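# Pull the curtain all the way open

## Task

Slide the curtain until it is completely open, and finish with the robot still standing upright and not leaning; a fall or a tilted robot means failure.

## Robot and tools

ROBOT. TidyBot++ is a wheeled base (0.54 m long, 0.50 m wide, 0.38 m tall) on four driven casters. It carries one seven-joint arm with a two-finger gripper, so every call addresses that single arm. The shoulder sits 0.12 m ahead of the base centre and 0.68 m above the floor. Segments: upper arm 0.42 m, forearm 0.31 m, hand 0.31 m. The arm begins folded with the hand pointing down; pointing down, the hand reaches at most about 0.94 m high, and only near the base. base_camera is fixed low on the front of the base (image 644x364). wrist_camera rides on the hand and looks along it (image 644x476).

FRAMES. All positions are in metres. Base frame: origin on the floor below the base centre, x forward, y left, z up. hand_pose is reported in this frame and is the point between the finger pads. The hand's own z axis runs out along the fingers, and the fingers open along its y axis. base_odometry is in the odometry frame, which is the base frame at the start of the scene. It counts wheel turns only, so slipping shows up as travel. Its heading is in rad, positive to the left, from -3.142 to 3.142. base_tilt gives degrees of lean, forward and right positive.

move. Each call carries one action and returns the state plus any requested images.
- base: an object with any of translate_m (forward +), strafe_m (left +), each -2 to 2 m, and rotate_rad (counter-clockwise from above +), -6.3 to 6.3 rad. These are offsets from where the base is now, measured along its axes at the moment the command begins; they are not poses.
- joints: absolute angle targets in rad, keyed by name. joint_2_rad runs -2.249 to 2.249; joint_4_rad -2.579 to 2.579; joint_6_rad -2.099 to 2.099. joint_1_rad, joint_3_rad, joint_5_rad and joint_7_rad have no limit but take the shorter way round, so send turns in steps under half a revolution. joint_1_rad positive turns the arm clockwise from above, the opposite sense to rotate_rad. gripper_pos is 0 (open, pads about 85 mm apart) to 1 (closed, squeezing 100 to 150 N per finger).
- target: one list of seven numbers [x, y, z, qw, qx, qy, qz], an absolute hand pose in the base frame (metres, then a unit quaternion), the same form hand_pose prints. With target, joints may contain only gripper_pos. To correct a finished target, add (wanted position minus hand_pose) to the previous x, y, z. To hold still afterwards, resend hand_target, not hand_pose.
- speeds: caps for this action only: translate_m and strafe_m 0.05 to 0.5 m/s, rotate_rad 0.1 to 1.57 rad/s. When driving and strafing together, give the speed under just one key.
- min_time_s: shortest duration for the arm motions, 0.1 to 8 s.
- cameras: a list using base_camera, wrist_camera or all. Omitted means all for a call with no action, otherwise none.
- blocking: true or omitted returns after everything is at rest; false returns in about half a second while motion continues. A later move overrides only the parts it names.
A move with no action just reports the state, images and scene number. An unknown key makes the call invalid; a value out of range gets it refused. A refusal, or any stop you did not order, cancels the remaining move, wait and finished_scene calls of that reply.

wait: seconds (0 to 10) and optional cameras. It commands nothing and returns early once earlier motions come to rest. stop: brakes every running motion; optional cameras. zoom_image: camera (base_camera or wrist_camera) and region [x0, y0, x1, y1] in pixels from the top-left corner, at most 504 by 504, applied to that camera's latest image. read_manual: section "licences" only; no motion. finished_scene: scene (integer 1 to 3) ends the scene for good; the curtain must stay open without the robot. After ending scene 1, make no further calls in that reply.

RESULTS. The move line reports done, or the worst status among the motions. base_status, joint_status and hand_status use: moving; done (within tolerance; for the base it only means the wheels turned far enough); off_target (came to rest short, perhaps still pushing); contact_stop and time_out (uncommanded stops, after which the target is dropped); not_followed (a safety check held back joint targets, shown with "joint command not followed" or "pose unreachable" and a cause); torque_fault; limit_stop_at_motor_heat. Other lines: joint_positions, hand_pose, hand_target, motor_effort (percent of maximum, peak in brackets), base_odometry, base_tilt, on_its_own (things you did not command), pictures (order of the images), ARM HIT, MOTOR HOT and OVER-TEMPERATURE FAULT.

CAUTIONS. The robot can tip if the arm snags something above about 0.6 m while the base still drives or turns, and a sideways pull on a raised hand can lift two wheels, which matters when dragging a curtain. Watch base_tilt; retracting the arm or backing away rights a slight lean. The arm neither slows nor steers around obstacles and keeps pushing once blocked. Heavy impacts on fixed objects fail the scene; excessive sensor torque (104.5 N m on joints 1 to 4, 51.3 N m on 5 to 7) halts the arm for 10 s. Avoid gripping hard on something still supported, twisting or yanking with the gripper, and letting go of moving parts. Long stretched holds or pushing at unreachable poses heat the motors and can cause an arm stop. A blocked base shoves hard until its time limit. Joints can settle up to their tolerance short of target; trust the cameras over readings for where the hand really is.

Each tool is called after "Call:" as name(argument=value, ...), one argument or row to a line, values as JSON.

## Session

Call:
move(
  joints={"joint_2_rad": 0.06, "joint_4_rad": -0.33, "joint_6_rad": -0.72},
  cameras=["wrist_camera"],
)

Call:
move(
  base={"rotate_rad": 1.57},
  cameras=["all"],
)

Scene clock: 3.27 s.
move: done
base_odometry: x=+0.000 y=+0.000 heading=+0.000
base_tilt: forward=+0.0 right=+0.3
base_status: not commanded
joint_positions: joint_1_rad=-0.025 joint_2_rad=+0.023 joint_3_rad=+3.136 joint_4_rad=-0.352 joint_5_rad=+0.005 joint_6_rad=-0.815 joint_7_rad=+1.547 gripper_pos=+0.000
joint_status: all done
motor_effort: joint_1_rad=+0(1) joint_2_rad=-10(14) joint_3_rad=+0(1) joint_4_rad=+9(19) joint_5_rad=-1(1) joint_6_rad=+8(10) joint_7_rad=-1(1)
hand_pose: x=+0.5325 y=+0.0128 z=+1.5107 quat_wxyz=(-0.020, +0.560, +0.001, +0.828) (m; base frame)
hand_target: x=+0.5423 y=+0.0130 z=+1.5310 quat_wxyz=(-0.021, +0.527, +0.001, +0.850) (m; base frame)
hand_status: not commanded
pictures: wrist_camera
camera_calibration:
wrist_camera: T_world_to_cam=[[0.0358866, -0.998669, -0.0370535, 0.050652], [0.378004, 0.0478874, -0.924565, 1.25463], [0.925108, 0.0191731, 0.379219, -0.932495], [0, 0, 0, 1]] pos_world=[0.386585, 0.00838226, 1.51549]

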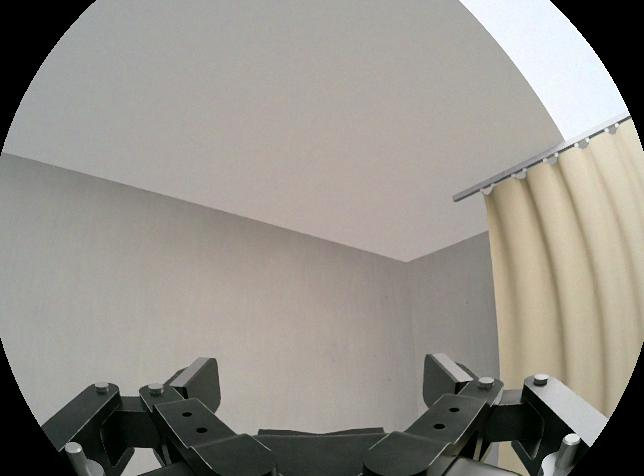

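Scene clock: 5.57 s.
move: done
base_odometry: x=+0.000 y=+0.000 heading=+1.569
base_tilt: forward=+0.0 right=+0.3
base_status: done
joint_positions: joint_1_rad=-0.025 joint_2_rad=+0.045 joint_3_rad=+3.136 joint_4_rad=-0.352 joint_5_rad=+0.005 joint_6_rad=-0.815 joint_7_rad=+1.547 gripper_pos=+0.000
joint_status: not commanded
motor_effort: joint_1_rad=+0(2) joint_2_rad=-12(16) joint_3_rad=+0(1) joint_4_rad=+11(12) joint_5_rad=+0(2) joint_6_rad=+8(10) joint_7_rad=-1(1)
hand_pose: x=+0.5508 y=+0.0133 z=+1.5013 quat_wxyz=(-0.020, +0.570, +0.001, +0.822) (m; base frame)
hand_target: x=+0.5423 y=+0.0130 z=+1.5310 quat_wxyz=(-0.021, +0.527, +0.001, +0.850) (m; base frame)
hand_status: not commanded
pictures: base_camera, wrist_camera
camera_calibration:
wrist_camera: T_world_to_cam=[[0.0350724, -0.998688, -0.0373034, 0.0509753], [0.357431, 0.0473924, -0.932736, 1.26271], [0.933281, 0.0193798, 0.358625, -0.919415], [0, 0, 0, 1]] pos_world=[0.404953, 0.00888392, 1.5094]

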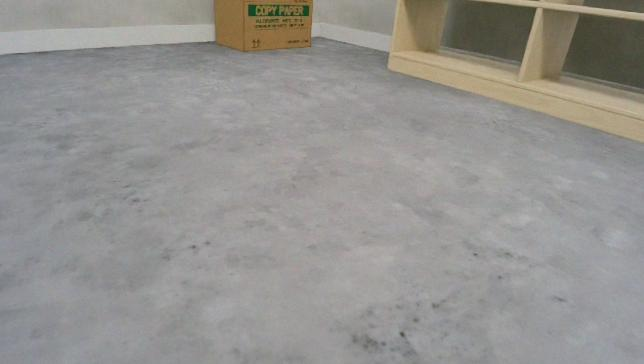

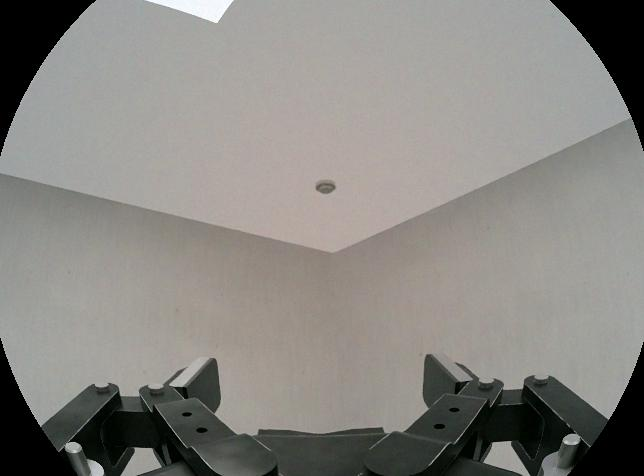

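Curtain is at heading about -0.8.

Call:
move(
  base={"rotate_rad": -2.4},
  cameras=["all"],
)

Scene clock: 17.47 s.
move: done
base_odometry: x=+0.000 y=+0.000 heading=-0.830
base_tilt: forward=+0.1 right=+0.3
base_status: done
joint_positions: joint_1_rad=-0.026 joint_2_rad=+0.046 joint_3_rad=+3.136 joint_4_rad=-0.352 joint_5_rad=+0.005 joint_6_rad=-0.815 joint_7_rad=+1.547 gripper_pos=+0.000
joint_status: not commanded
motor_effort: joint_1_rad=+0(2) joint_2_rad=-12(17) joint_3_rad=+0(1) joint_4_rad=+11(12) joint_5_rad=+0(2) joint_6_rad=+9(10) joint_7_rad=-1(1)
hand_pose: x=+0.5517 y=+0.0138 z=+1.5008 quat_wxyz=(-0.021, +0.570, +0.002, +0.821) (m; base frame)
hand_target: x=+0.5423 y=+0.0130 z=+1.5310 quat_wxyz=(-0.021, +0.527, +0.001, +0.850) (m; base frame)
hand_status: not commanded
pictures: base_camera, wrist_camera
camera_calibration:
wrist_camera: T_world_to_cam=[[0.0361967, -0.998647, -0.0373426, 0.0508266], [0.356276, 0.0478072, -0.933157, 1.26306], [0.933679, 0.0204729, 0.357525, -0.918724], [0, 0, 0, 1]] pos_world=[0.405955, 0.00918341, 1.509]

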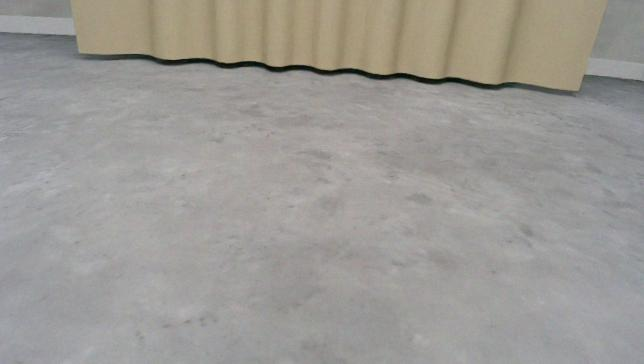

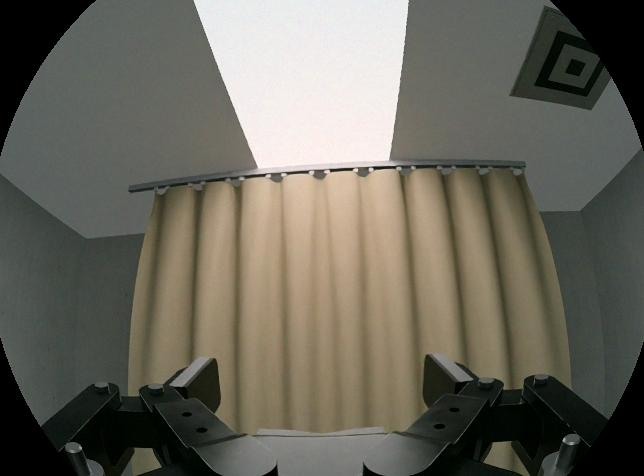

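Call:
zoom_image(
  camera="wrist_camera",
  region=[110, 140, 300, 240],
)

Call:
zoom_image(
  camera="wrist_camera",
  region=[400, 130, 590, 230],
)

Scaled by 2.653.

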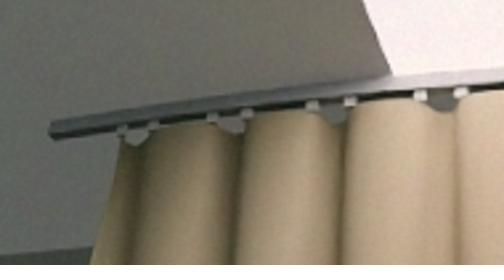

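Scaled by 2.653.

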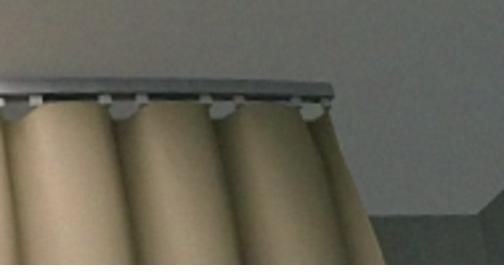

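Call:
move(
  base={"translate_m": 1.1, "strafe_m": 1.16, "rotate_rad": -0.056},
  joints={"joint_1_rad": 0.45},
  cameras=["all"],
)

Scene clock: 45.23 s.
move: done
base_odometry: x=+1.599 y=-0.029 heading=-0.886
base_tilt: forward=+0.0 right=+0.3
base_status: done
joint_positions: joint_1_rad=+0.435 joint_2_rad=+0.046 joint_3_rad=+3.136 joint_4_rad=-0.349 joint_5_rad=+0.005 joint_6_rad=-0.813 joint_7_rad=+1.547 gripper_pos=+0.000
joint_status: all done
motor_effort: joint_1_rad=+0(2) joint_2_rad=-11(15) joint_3_rad=+0(1) joint_4_rad=+9(11) joint_5_rad=-1(2) joint_6_rad=+9(10) joint_7_rad=-1(1)
hand_pose: x=+0.5115 y=-0.1797 z=+1.5025 quat_wxyz=(+0.168, +0.553, -0.128, +0.806) (m; base frame)
hand_target: x=+0.5014 y=-0.1820 z=+1.5310 quat_wxyz=(+0.180, +0.512, -0.123, +0.831) (m; base frame)
hand_status: not commanded
pictures: base_camera, wrist_camera
camera_calibration:
wrist_camera: T_world_to_cam=[[-0.411879, -0.910474, -0.0373228, 0.104184], [0.344312, -0.117576, -0.931464, 1.26217], [0.843685, -0.396501, 0.361914, -0.913326], [0, 0, 0, 1]] pos_world=[0.378893, -0.118878, 1.5101]

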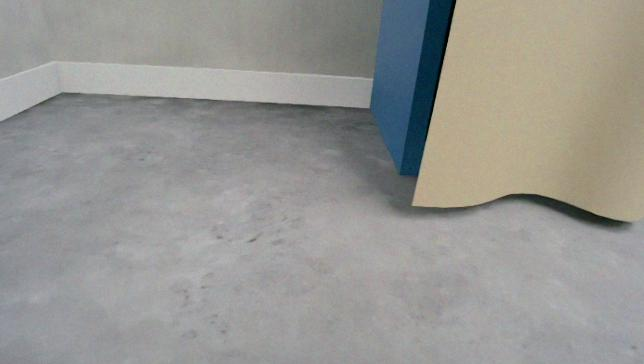

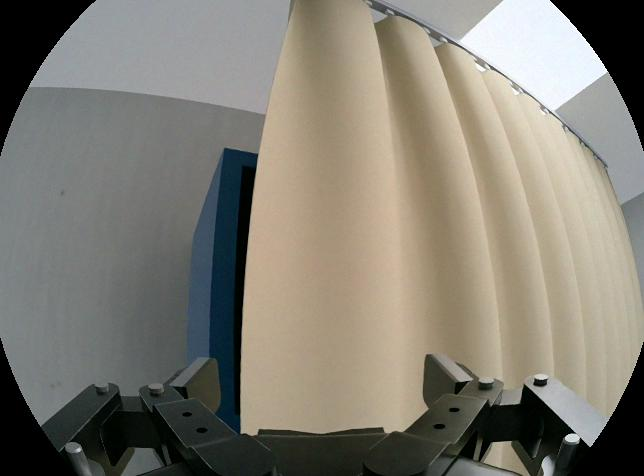

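Call:
move(
  base={"translate_m": 0.26, "strafe_m": -0.05},
  speeds={"translate_m": 0.3},
  cameras=["wrist_camera"],
)

Call:
move(
  joints={"gripper_pos": 1.0},
  cameras=["wrist_camera"],
)

Scene clock: 61.37 s.
move: done
base_odometry: x=+1.724 y=-0.262 heading=-0.886
base_tilt: forward=+0.0 right=+0.3
base_status: done
joint_positions: joint_1_rad=+0.436 joint_2_rad=+0.052 joint_3_rad=+3.136 joint_4_rad=-0.346 joint_5_rad=+0.005 joint_6_rad=-0.811 joint_7_rad=+1.547 gripper_pos=+0.000
joint_status: not commanded
motor_effort: joint_1_rad=+1(1) joint_2_rad=-12(16) joint_3_rad=+0(1) joint_4_rad=+10(12) joint_5_rad=+0(1) joint_6_rad=+8(10) joint_7_rad=-1(1)
hand_pose: x=+0.5142 y=-0.1814 z=+1.5019 quat_wxyz=(+0.168, +0.554, -0.129, +0.805) (m; base frame)
hand_target: x=+0.5014 y=-0.1820 z=+1.5310 quat_wxyz=(+0.180, +0.512, -0.123, +0.831) (m; base frame)
hand_status: not commanded
pictures: wrist_camera
camera_calibration:
wrist_camera: T_world_to_cam=[[-0.412654, -0.910123, -0.0373175, 0.104188], [0.343582, -0.117578, -0.931733, 1.26114], [0.843604, -0.397305, 0.361221, -0.915129], [0, 0, 0, 1]] pos_world=[0.381697, -0.120479, 1.5095]

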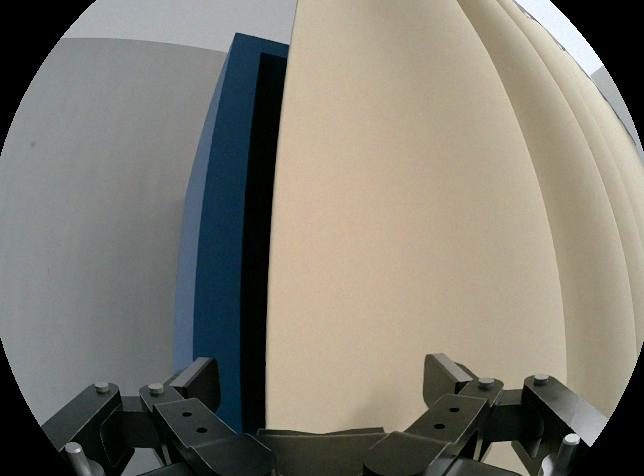

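Scene clock: 62.47 s.
move: done
base_odometry: x=+1.724 y=-0.262 heading=-0.886
base_tilt: forward=+0.1 right=+0.3
base_status: not commanded
joint_positions: joint_1_rad=+0.436 joint_2_rad=+0.052 joint_3_rad=+3.136 joint_4_rad=-0.346 joint_5_rad=+0.005 joint_6_rad=-0.811 joint_7_rad=+1.547 gripper_pos=+0.992
joint_status: all done
motor_effort: joint_1_rad=+0(1) joint_2_rad=-11(14) joint_3_rad=+0(1) joint_4_rad=+11(11) joint_5_rad=-1(1) joint_6_rad=+9(9) joint_7_rad=-1(1)
hand_pose: x=+0.5142 y=-0.1814 z=+1.5019 quat_wxyz=(+0.168, +0.554, -0.129, +0.805) (m; base frame)
hand_target: x=+0.5014 y=-0.1820 z=+1.5310 quat_wxyz=(+0.180, +0.512, -0.123, +0.831) (m; base frame)
hand_status: not commanded
pictures: wrist_camera
camera_calibration:
wrist_camera: T_world_to_cam=[[-0.412654, -0.910123, -0.0373175, 0.104188], [0.343582, -0.117578, -0.931733, 1.26114], [0.843604, -0.397305, 0.361221, -0.915129], [0, 0, 0, 1]] pos_world=[0.381697, -0.120479, 1.5095]

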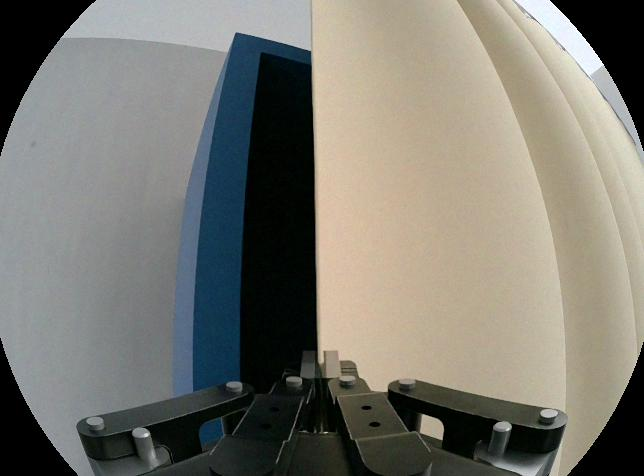

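Call:
move(
  base={"strafe_m": -1.3},
  speeds={"strafe_m": 0.28},
  cameras=["wrist_camera"],
)

Call:
move(
  base={"strafe_m": -0.5},
  speeds={"strafe_m": 0.25},
  cameras=["wrist_camera"],
)

Scene clock: 77.93 s.
move: done
base_odometry: x=+0.718 y=-1.084 heading=-0.886
base_tilt: forward=+0.1 right=+0.3
base_status: done
joint_positions: joint_1_rad=+0.437 joint_2_rad=+0.052 joint_3_rad=+3.136 joint_4_rad=-0.322 joint_5_rad=+0.005 joint_6_rad=-0.765 joint_7_rad=+1.547 gripper_pos=+0.992
joint_status: not commanded
motor_effort: joint_1_rad=+2(4) joint_2_rad=-7(14) joint_3_rad=+2(4) joint_4_rad=+6(11) joint_5_rad=+2(3) joint_6_rad=+3(10) joint_7_rad=-2(2)
hand_pose: x=+0.5000 y=-0.1750 z=+1.5248 quat_wxyz=(+0.172, +0.525, -0.122, +0.824) (m; base frame)
hand_target: x=+0.5014 y=-0.1820 z=+1.5310 quat_wxyz=(+0.180, +0.512, -0.123, +0.831) (m; base frame)
hand_status: not commanded
pictures: wrist_camera
camera_calibration:
wrist_camera: T_world_to_cam=[[-0.410667, -0.911047, -0.0366849, 0.102833], [0.401807, -0.14471, -0.904218, 1.21237], [0.818476, -0.386073, 0.425493, -0.992347], [0, 0, 0, 1]] pos_world=[0.367302, -0.113989, 1.52226]

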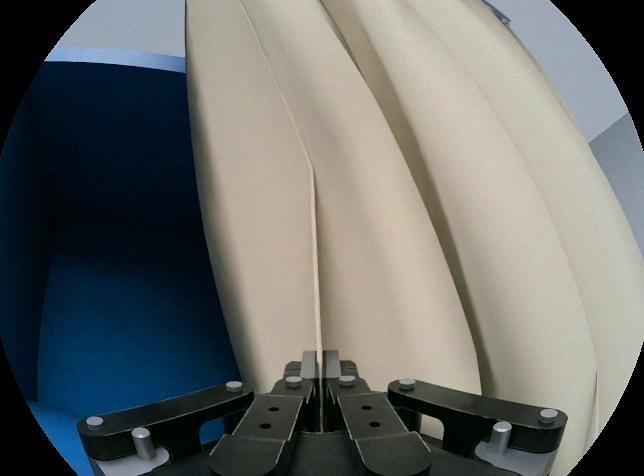

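Scene clock: 80.70 s.
move: done
base_odometry: x=+0.331 y=-1.401 heading=-0.885
base_tilt: forward=+0.1 right=+0.3
base_status: done
joint_positions: joint_1_rad=+0.434 joint_2_rad=+0.034 joint_3_rad=+3.124 joint_4_rad=-0.308 joint_5_rad=+0.005 joint_6_rad=-0.740 joint_7_rad=+1.547 gripper_pos=+0.992
joint_status: not commanded
motor_effort: joint_1_rad=+5(6) joint_2_rad=-2(9) joint_3_rad=+5(6) joint_4_rad=+3(7) joint_5_rad=+4(5) joint_6_rad=+2(7) joint_7_rad=-3(3)
hand_pose: x=+0.4799 y=-0.1600 z=+1.5444 quat_wxyz=(+0.169, +0.503, -0.113, +0.840) (m; base frame)
hand_target: x=+0.5014 y=-0.1820 z=+1.5310 quat_wxyz=(+0.180, +0.512, -0.123, +0.831) (m; base frame)
hand_status: not commanded
pictures: wrist_camera
camera_calibration:
wrist_camera: T_world_to_cam=[[-0.396166, -0.917455, -0.036452, 0.100579], [0.449971, -0.15939, -0.878704, 1.17539], [0.800361, -0.364515, 0.475973, -1.04424], [0, 0, 0, 1]] pos_world=[0.346721, -0.101019, 1.53352]

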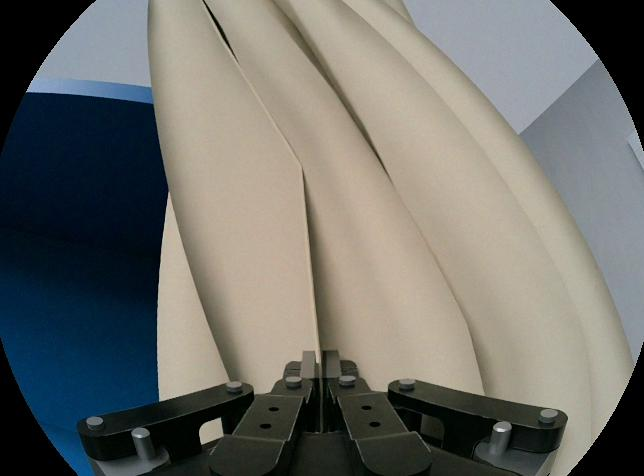

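Call:
move(
  base={"strafe_m": -0.35},
  speeds={"strafe_m": 0.2},
  cameras=["wrist_camera"],
)

Scene clock: 89.20 s.
move: done
base_odometry: x=+0.060 y=-1.622 heading=-0.885
base_tilt: forward=+0.0 right=+0.3
base_status: done
joint_positions: joint_1_rad=+0.386 joint_2_rad=-0.039 joint_3_rad=+3.057 joint_4_rad=-0.258 joint_5_rad=-0.064 joint_6_rad=-0.682 joint_7_rad=+1.547 gripper_pos=+0.992
joint_status: not commanded
motor_effort: joint_1_rad=+14(15) joint_2_rad=+16(18) joint_3_rad=+17(18) joint_4_rad=-8(9) joint_5_rad=+18(19) joint_6_rad=-11(12) joint_7_rad=-4(4)
hand_pose: x=+0.4053 y=-0.0711 z=+1.6023 quat_wxyz=(+0.094, +0.431, -0.062, +0.895) (m; base frame)
hand_target: x=+0.5014 y=-0.1820 z=+1.5310 quat_wxyz=(+0.180, +0.512, -0.123, +0.831) (m; base frame)
hand_status: not commanded
pictures: wrist_camera
camera_calibration:
wrist_camera: T_world_to_cam=[[-0.216561, -0.975244, -0.0447326, 0.0911239], [0.620237, -0.102055, -0.777747, 1.04737], [0.753928, -0.196175, 0.626984, -1.19091], [0, 0, 0, 1]] pos_world=[0.267973, -0.0378681, 1.56534]

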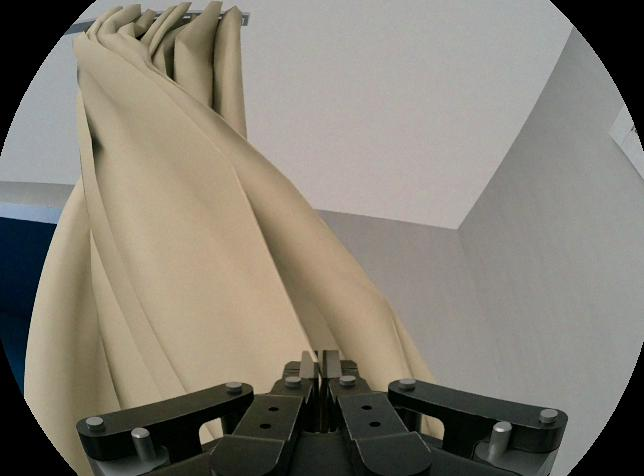

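Call:
zoom_image(
  camera="wrist_camera",
  region=[60, 0, 260, 110],
)

Scaled by 2.520.

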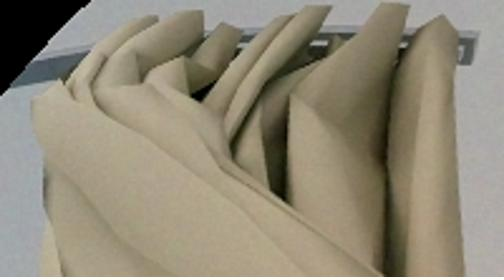

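Call:
move(
  base={"strafe_m": -0.12},
  speeds={"strafe_m": 0.1},
  cameras=["wrist_camera"],
)

Scene clock: 99.47 s.
move: done
base_odometry: x=-0.032 y=-1.697 heading=-0.884
base_tilt: forward=+0.1 right=+0.2
base_status: done
joint_positions: joint_1_rad=+0.374 joint_2_rad=-0.059 joint_3_rad=+3.037 joint_4_rad=-0.247 joint_5_rad=-0.092 joint_6_rad=-0.669 joint_7_rad=+1.547 gripper_pos=+0.992
joint_status: not commanded
motor_effort: joint_1_rad=+15(17) joint_2_rad=+18(22) joint_3_rad=+19(21) joint_4_rad=-10(12) joint_5_rad=+21(23) joint_6_rad=-13(15) joint_7_rad=-2(4)
hand_pose: x=+0.3838 y=-0.0473 z=+1.6143 quat_wxyz=(+0.068, +0.413, -0.047, +0.907) (m; base frame)
hand_target: x=+0.5014 y=-0.1820 z=+1.5310 quat_wxyz=(+0.180, +0.512, -0.123, +0.831) (m; base frame)
hand_status: not commanded
pictures: wrist_camera
camera_calibration:
wrist_camera: T_world_to_cam=[[-0.156435, -0.986691, -0.0443743, 0.0859679], [0.658079, -0.0706224, -0.74963, 1.01403], [0.736519, -0.14647, 0.660368, -1.22238], [0, 0, 0, 1]] pos_world=[0.246445, -0.0226059, 1.57118]

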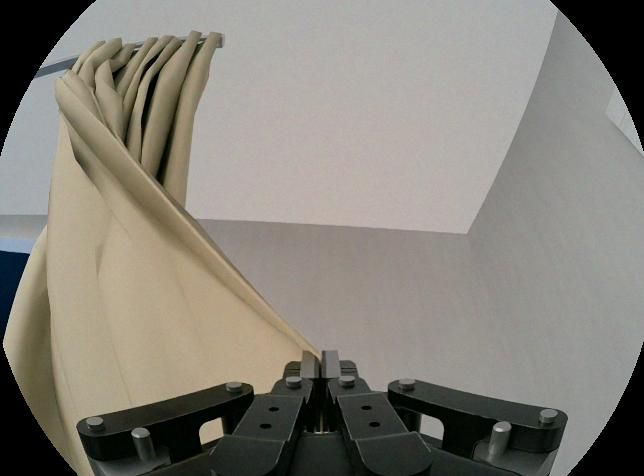

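Call:
move(
  base={"strafe_m": 0.45},
  speeds={"strafe_m": 0.3},
)

Call:
move(
  joints={"gripper_pos": 0},
)

Call:
move(
  base={"translate_m": -0.6, "strafe_m": 0.2},
  cameras=["wrist_camera"],
)

Scene clock: 112.83 s.
move: done
base_odometry: x=+0.316 y=-1.412 heading=-0.885
base_tilt: forward=+0.1 right=+0.3
base_status: done
joint_positions: joint_1_rad=+0.440 joint_2_rad=+0.042 joint_3_rad=+3.125 joint_4_rad=-0.319 joint_5_rad=-0.036 joint_6_rad=-0.671 joint_7_rad=+1.547 gripper_pos=+0.992
joint_status: not commanded
motor_effort: joint_1_rad=+1(15) joint_2_rad=-13(19) joint_3_rad=+1(20) joint_4_rad=+13(14) joint_5_rad=-1(21) joint_6_rad=+14(14) joint_7_rad=-1(2)
hand_pose: x=+0.4827 y=-0.1553 z=+1.5562 quat_wxyz=(+0.155, +0.482, -0.107, +0.856) (m; base frame)
hand_target: x=+0.5014 y=-0.1820 z=+1.5310 quat_wxyz=(+0.180, +0.512, -0.123, +0.831) (m; base frame)
hand_status: not commanded
pictures: none

Scene clock: 113.93 s.
move: done
base_odometry: x=+0.316 y=-1.412 heading=-0.885
base_tilt: forward=+0.0 right=+0.3
base_status: not commanded
joint_positions: joint_1_rad=+0.440 joint_2_rad=+0.042 joint_3_rad=+3.125 joint_4_rad=-0.319 joint_5_rad=-0.036 joint_6_rad=-0.671 joint_7_rad=+1.547 gripper_pos=+0.000
joint_status: all done
motor_effort: joint_1_rad=+1(1) joint_2_rad=-10(13) joint_3_rad=+0(1) joint_4_rad=+8(12) joint_5_rad=+0(1) joint_6_rad=+8(13) joint_7_rad=-1(1)
hand_pose: x=+0.4826 y=-0.1553 z=+1.5562 quat_wxyz=(+0.155, +0.482, -0.107, +0.856) (m; base frame)
hand_target: x=+0.5014 y=-0.1820 z=+1.5310 quat_wxyz=(+0.180, +0.512, -0.123, +0.831) (m; base frame)
hand_status: not commanded
pictures: none

Scene clock: 116.40 s.
move: done
base_odometry: x=+0.090 y=-0.821 heading=-0.885
base_tilt: forward=+0.1 right=+0.3
base_status: done
joint_positions: joint_1_rad=+0.440 joint_2_rad=+0.048 joint_3_rad=+3.125 joint_4_rad=-0.319 joint_5_rad=-0.036 joint_6_rad=-0.671 joint_7_rad=+1.547 gripper_pos=+0.000
joint_status: not commanded
motor_effort: joint_1_rad=+1(2) joint_2_rad=-11(15) joint_3_rad=+0(1) joint_4_rad=+9(11) joint_5_rad=-1(1) joint_6_rad=+8(9) joint_7_rad=-1(1)
hand_pose: x=+0.4871 y=-0.1575 z=+1.5539 quat_wxyz=(+0.155, +0.484, -0.108, +0.855) (m; base frame)
hand_target: x=+0.5014 y=-0.1820 z=+1.5310 quat_wxyz=(+0.180, +0.512, -0.123, +0.831) (m; base frame)
hand_status: not commanded
pictures: wrist_camera
camera_calibration:
wrist_camera: T_world_to_cam=[[-0.365224, -0.929563, -0.0502342, 0.110568], [0.495964, -0.14863, -0.855528, 1.12427], [0.787802, -0.337374, 0.515313, -1.10439], [0, 0, 0, 1]] pos_world=[0.352822, -0.10271, 1.5365]

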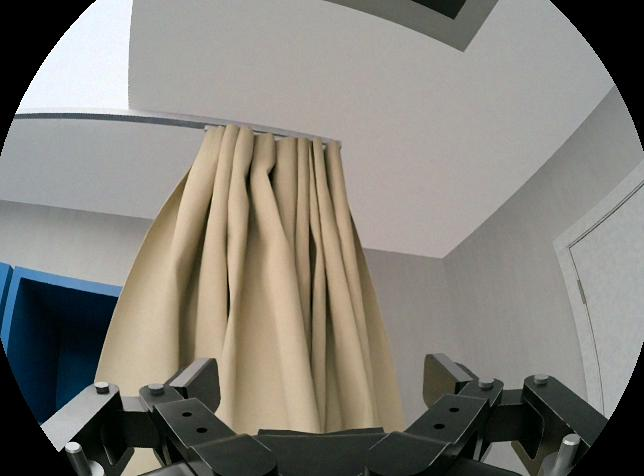

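Call:
finished_scene(
  scene=3,
)

The scene is finished: the task was done.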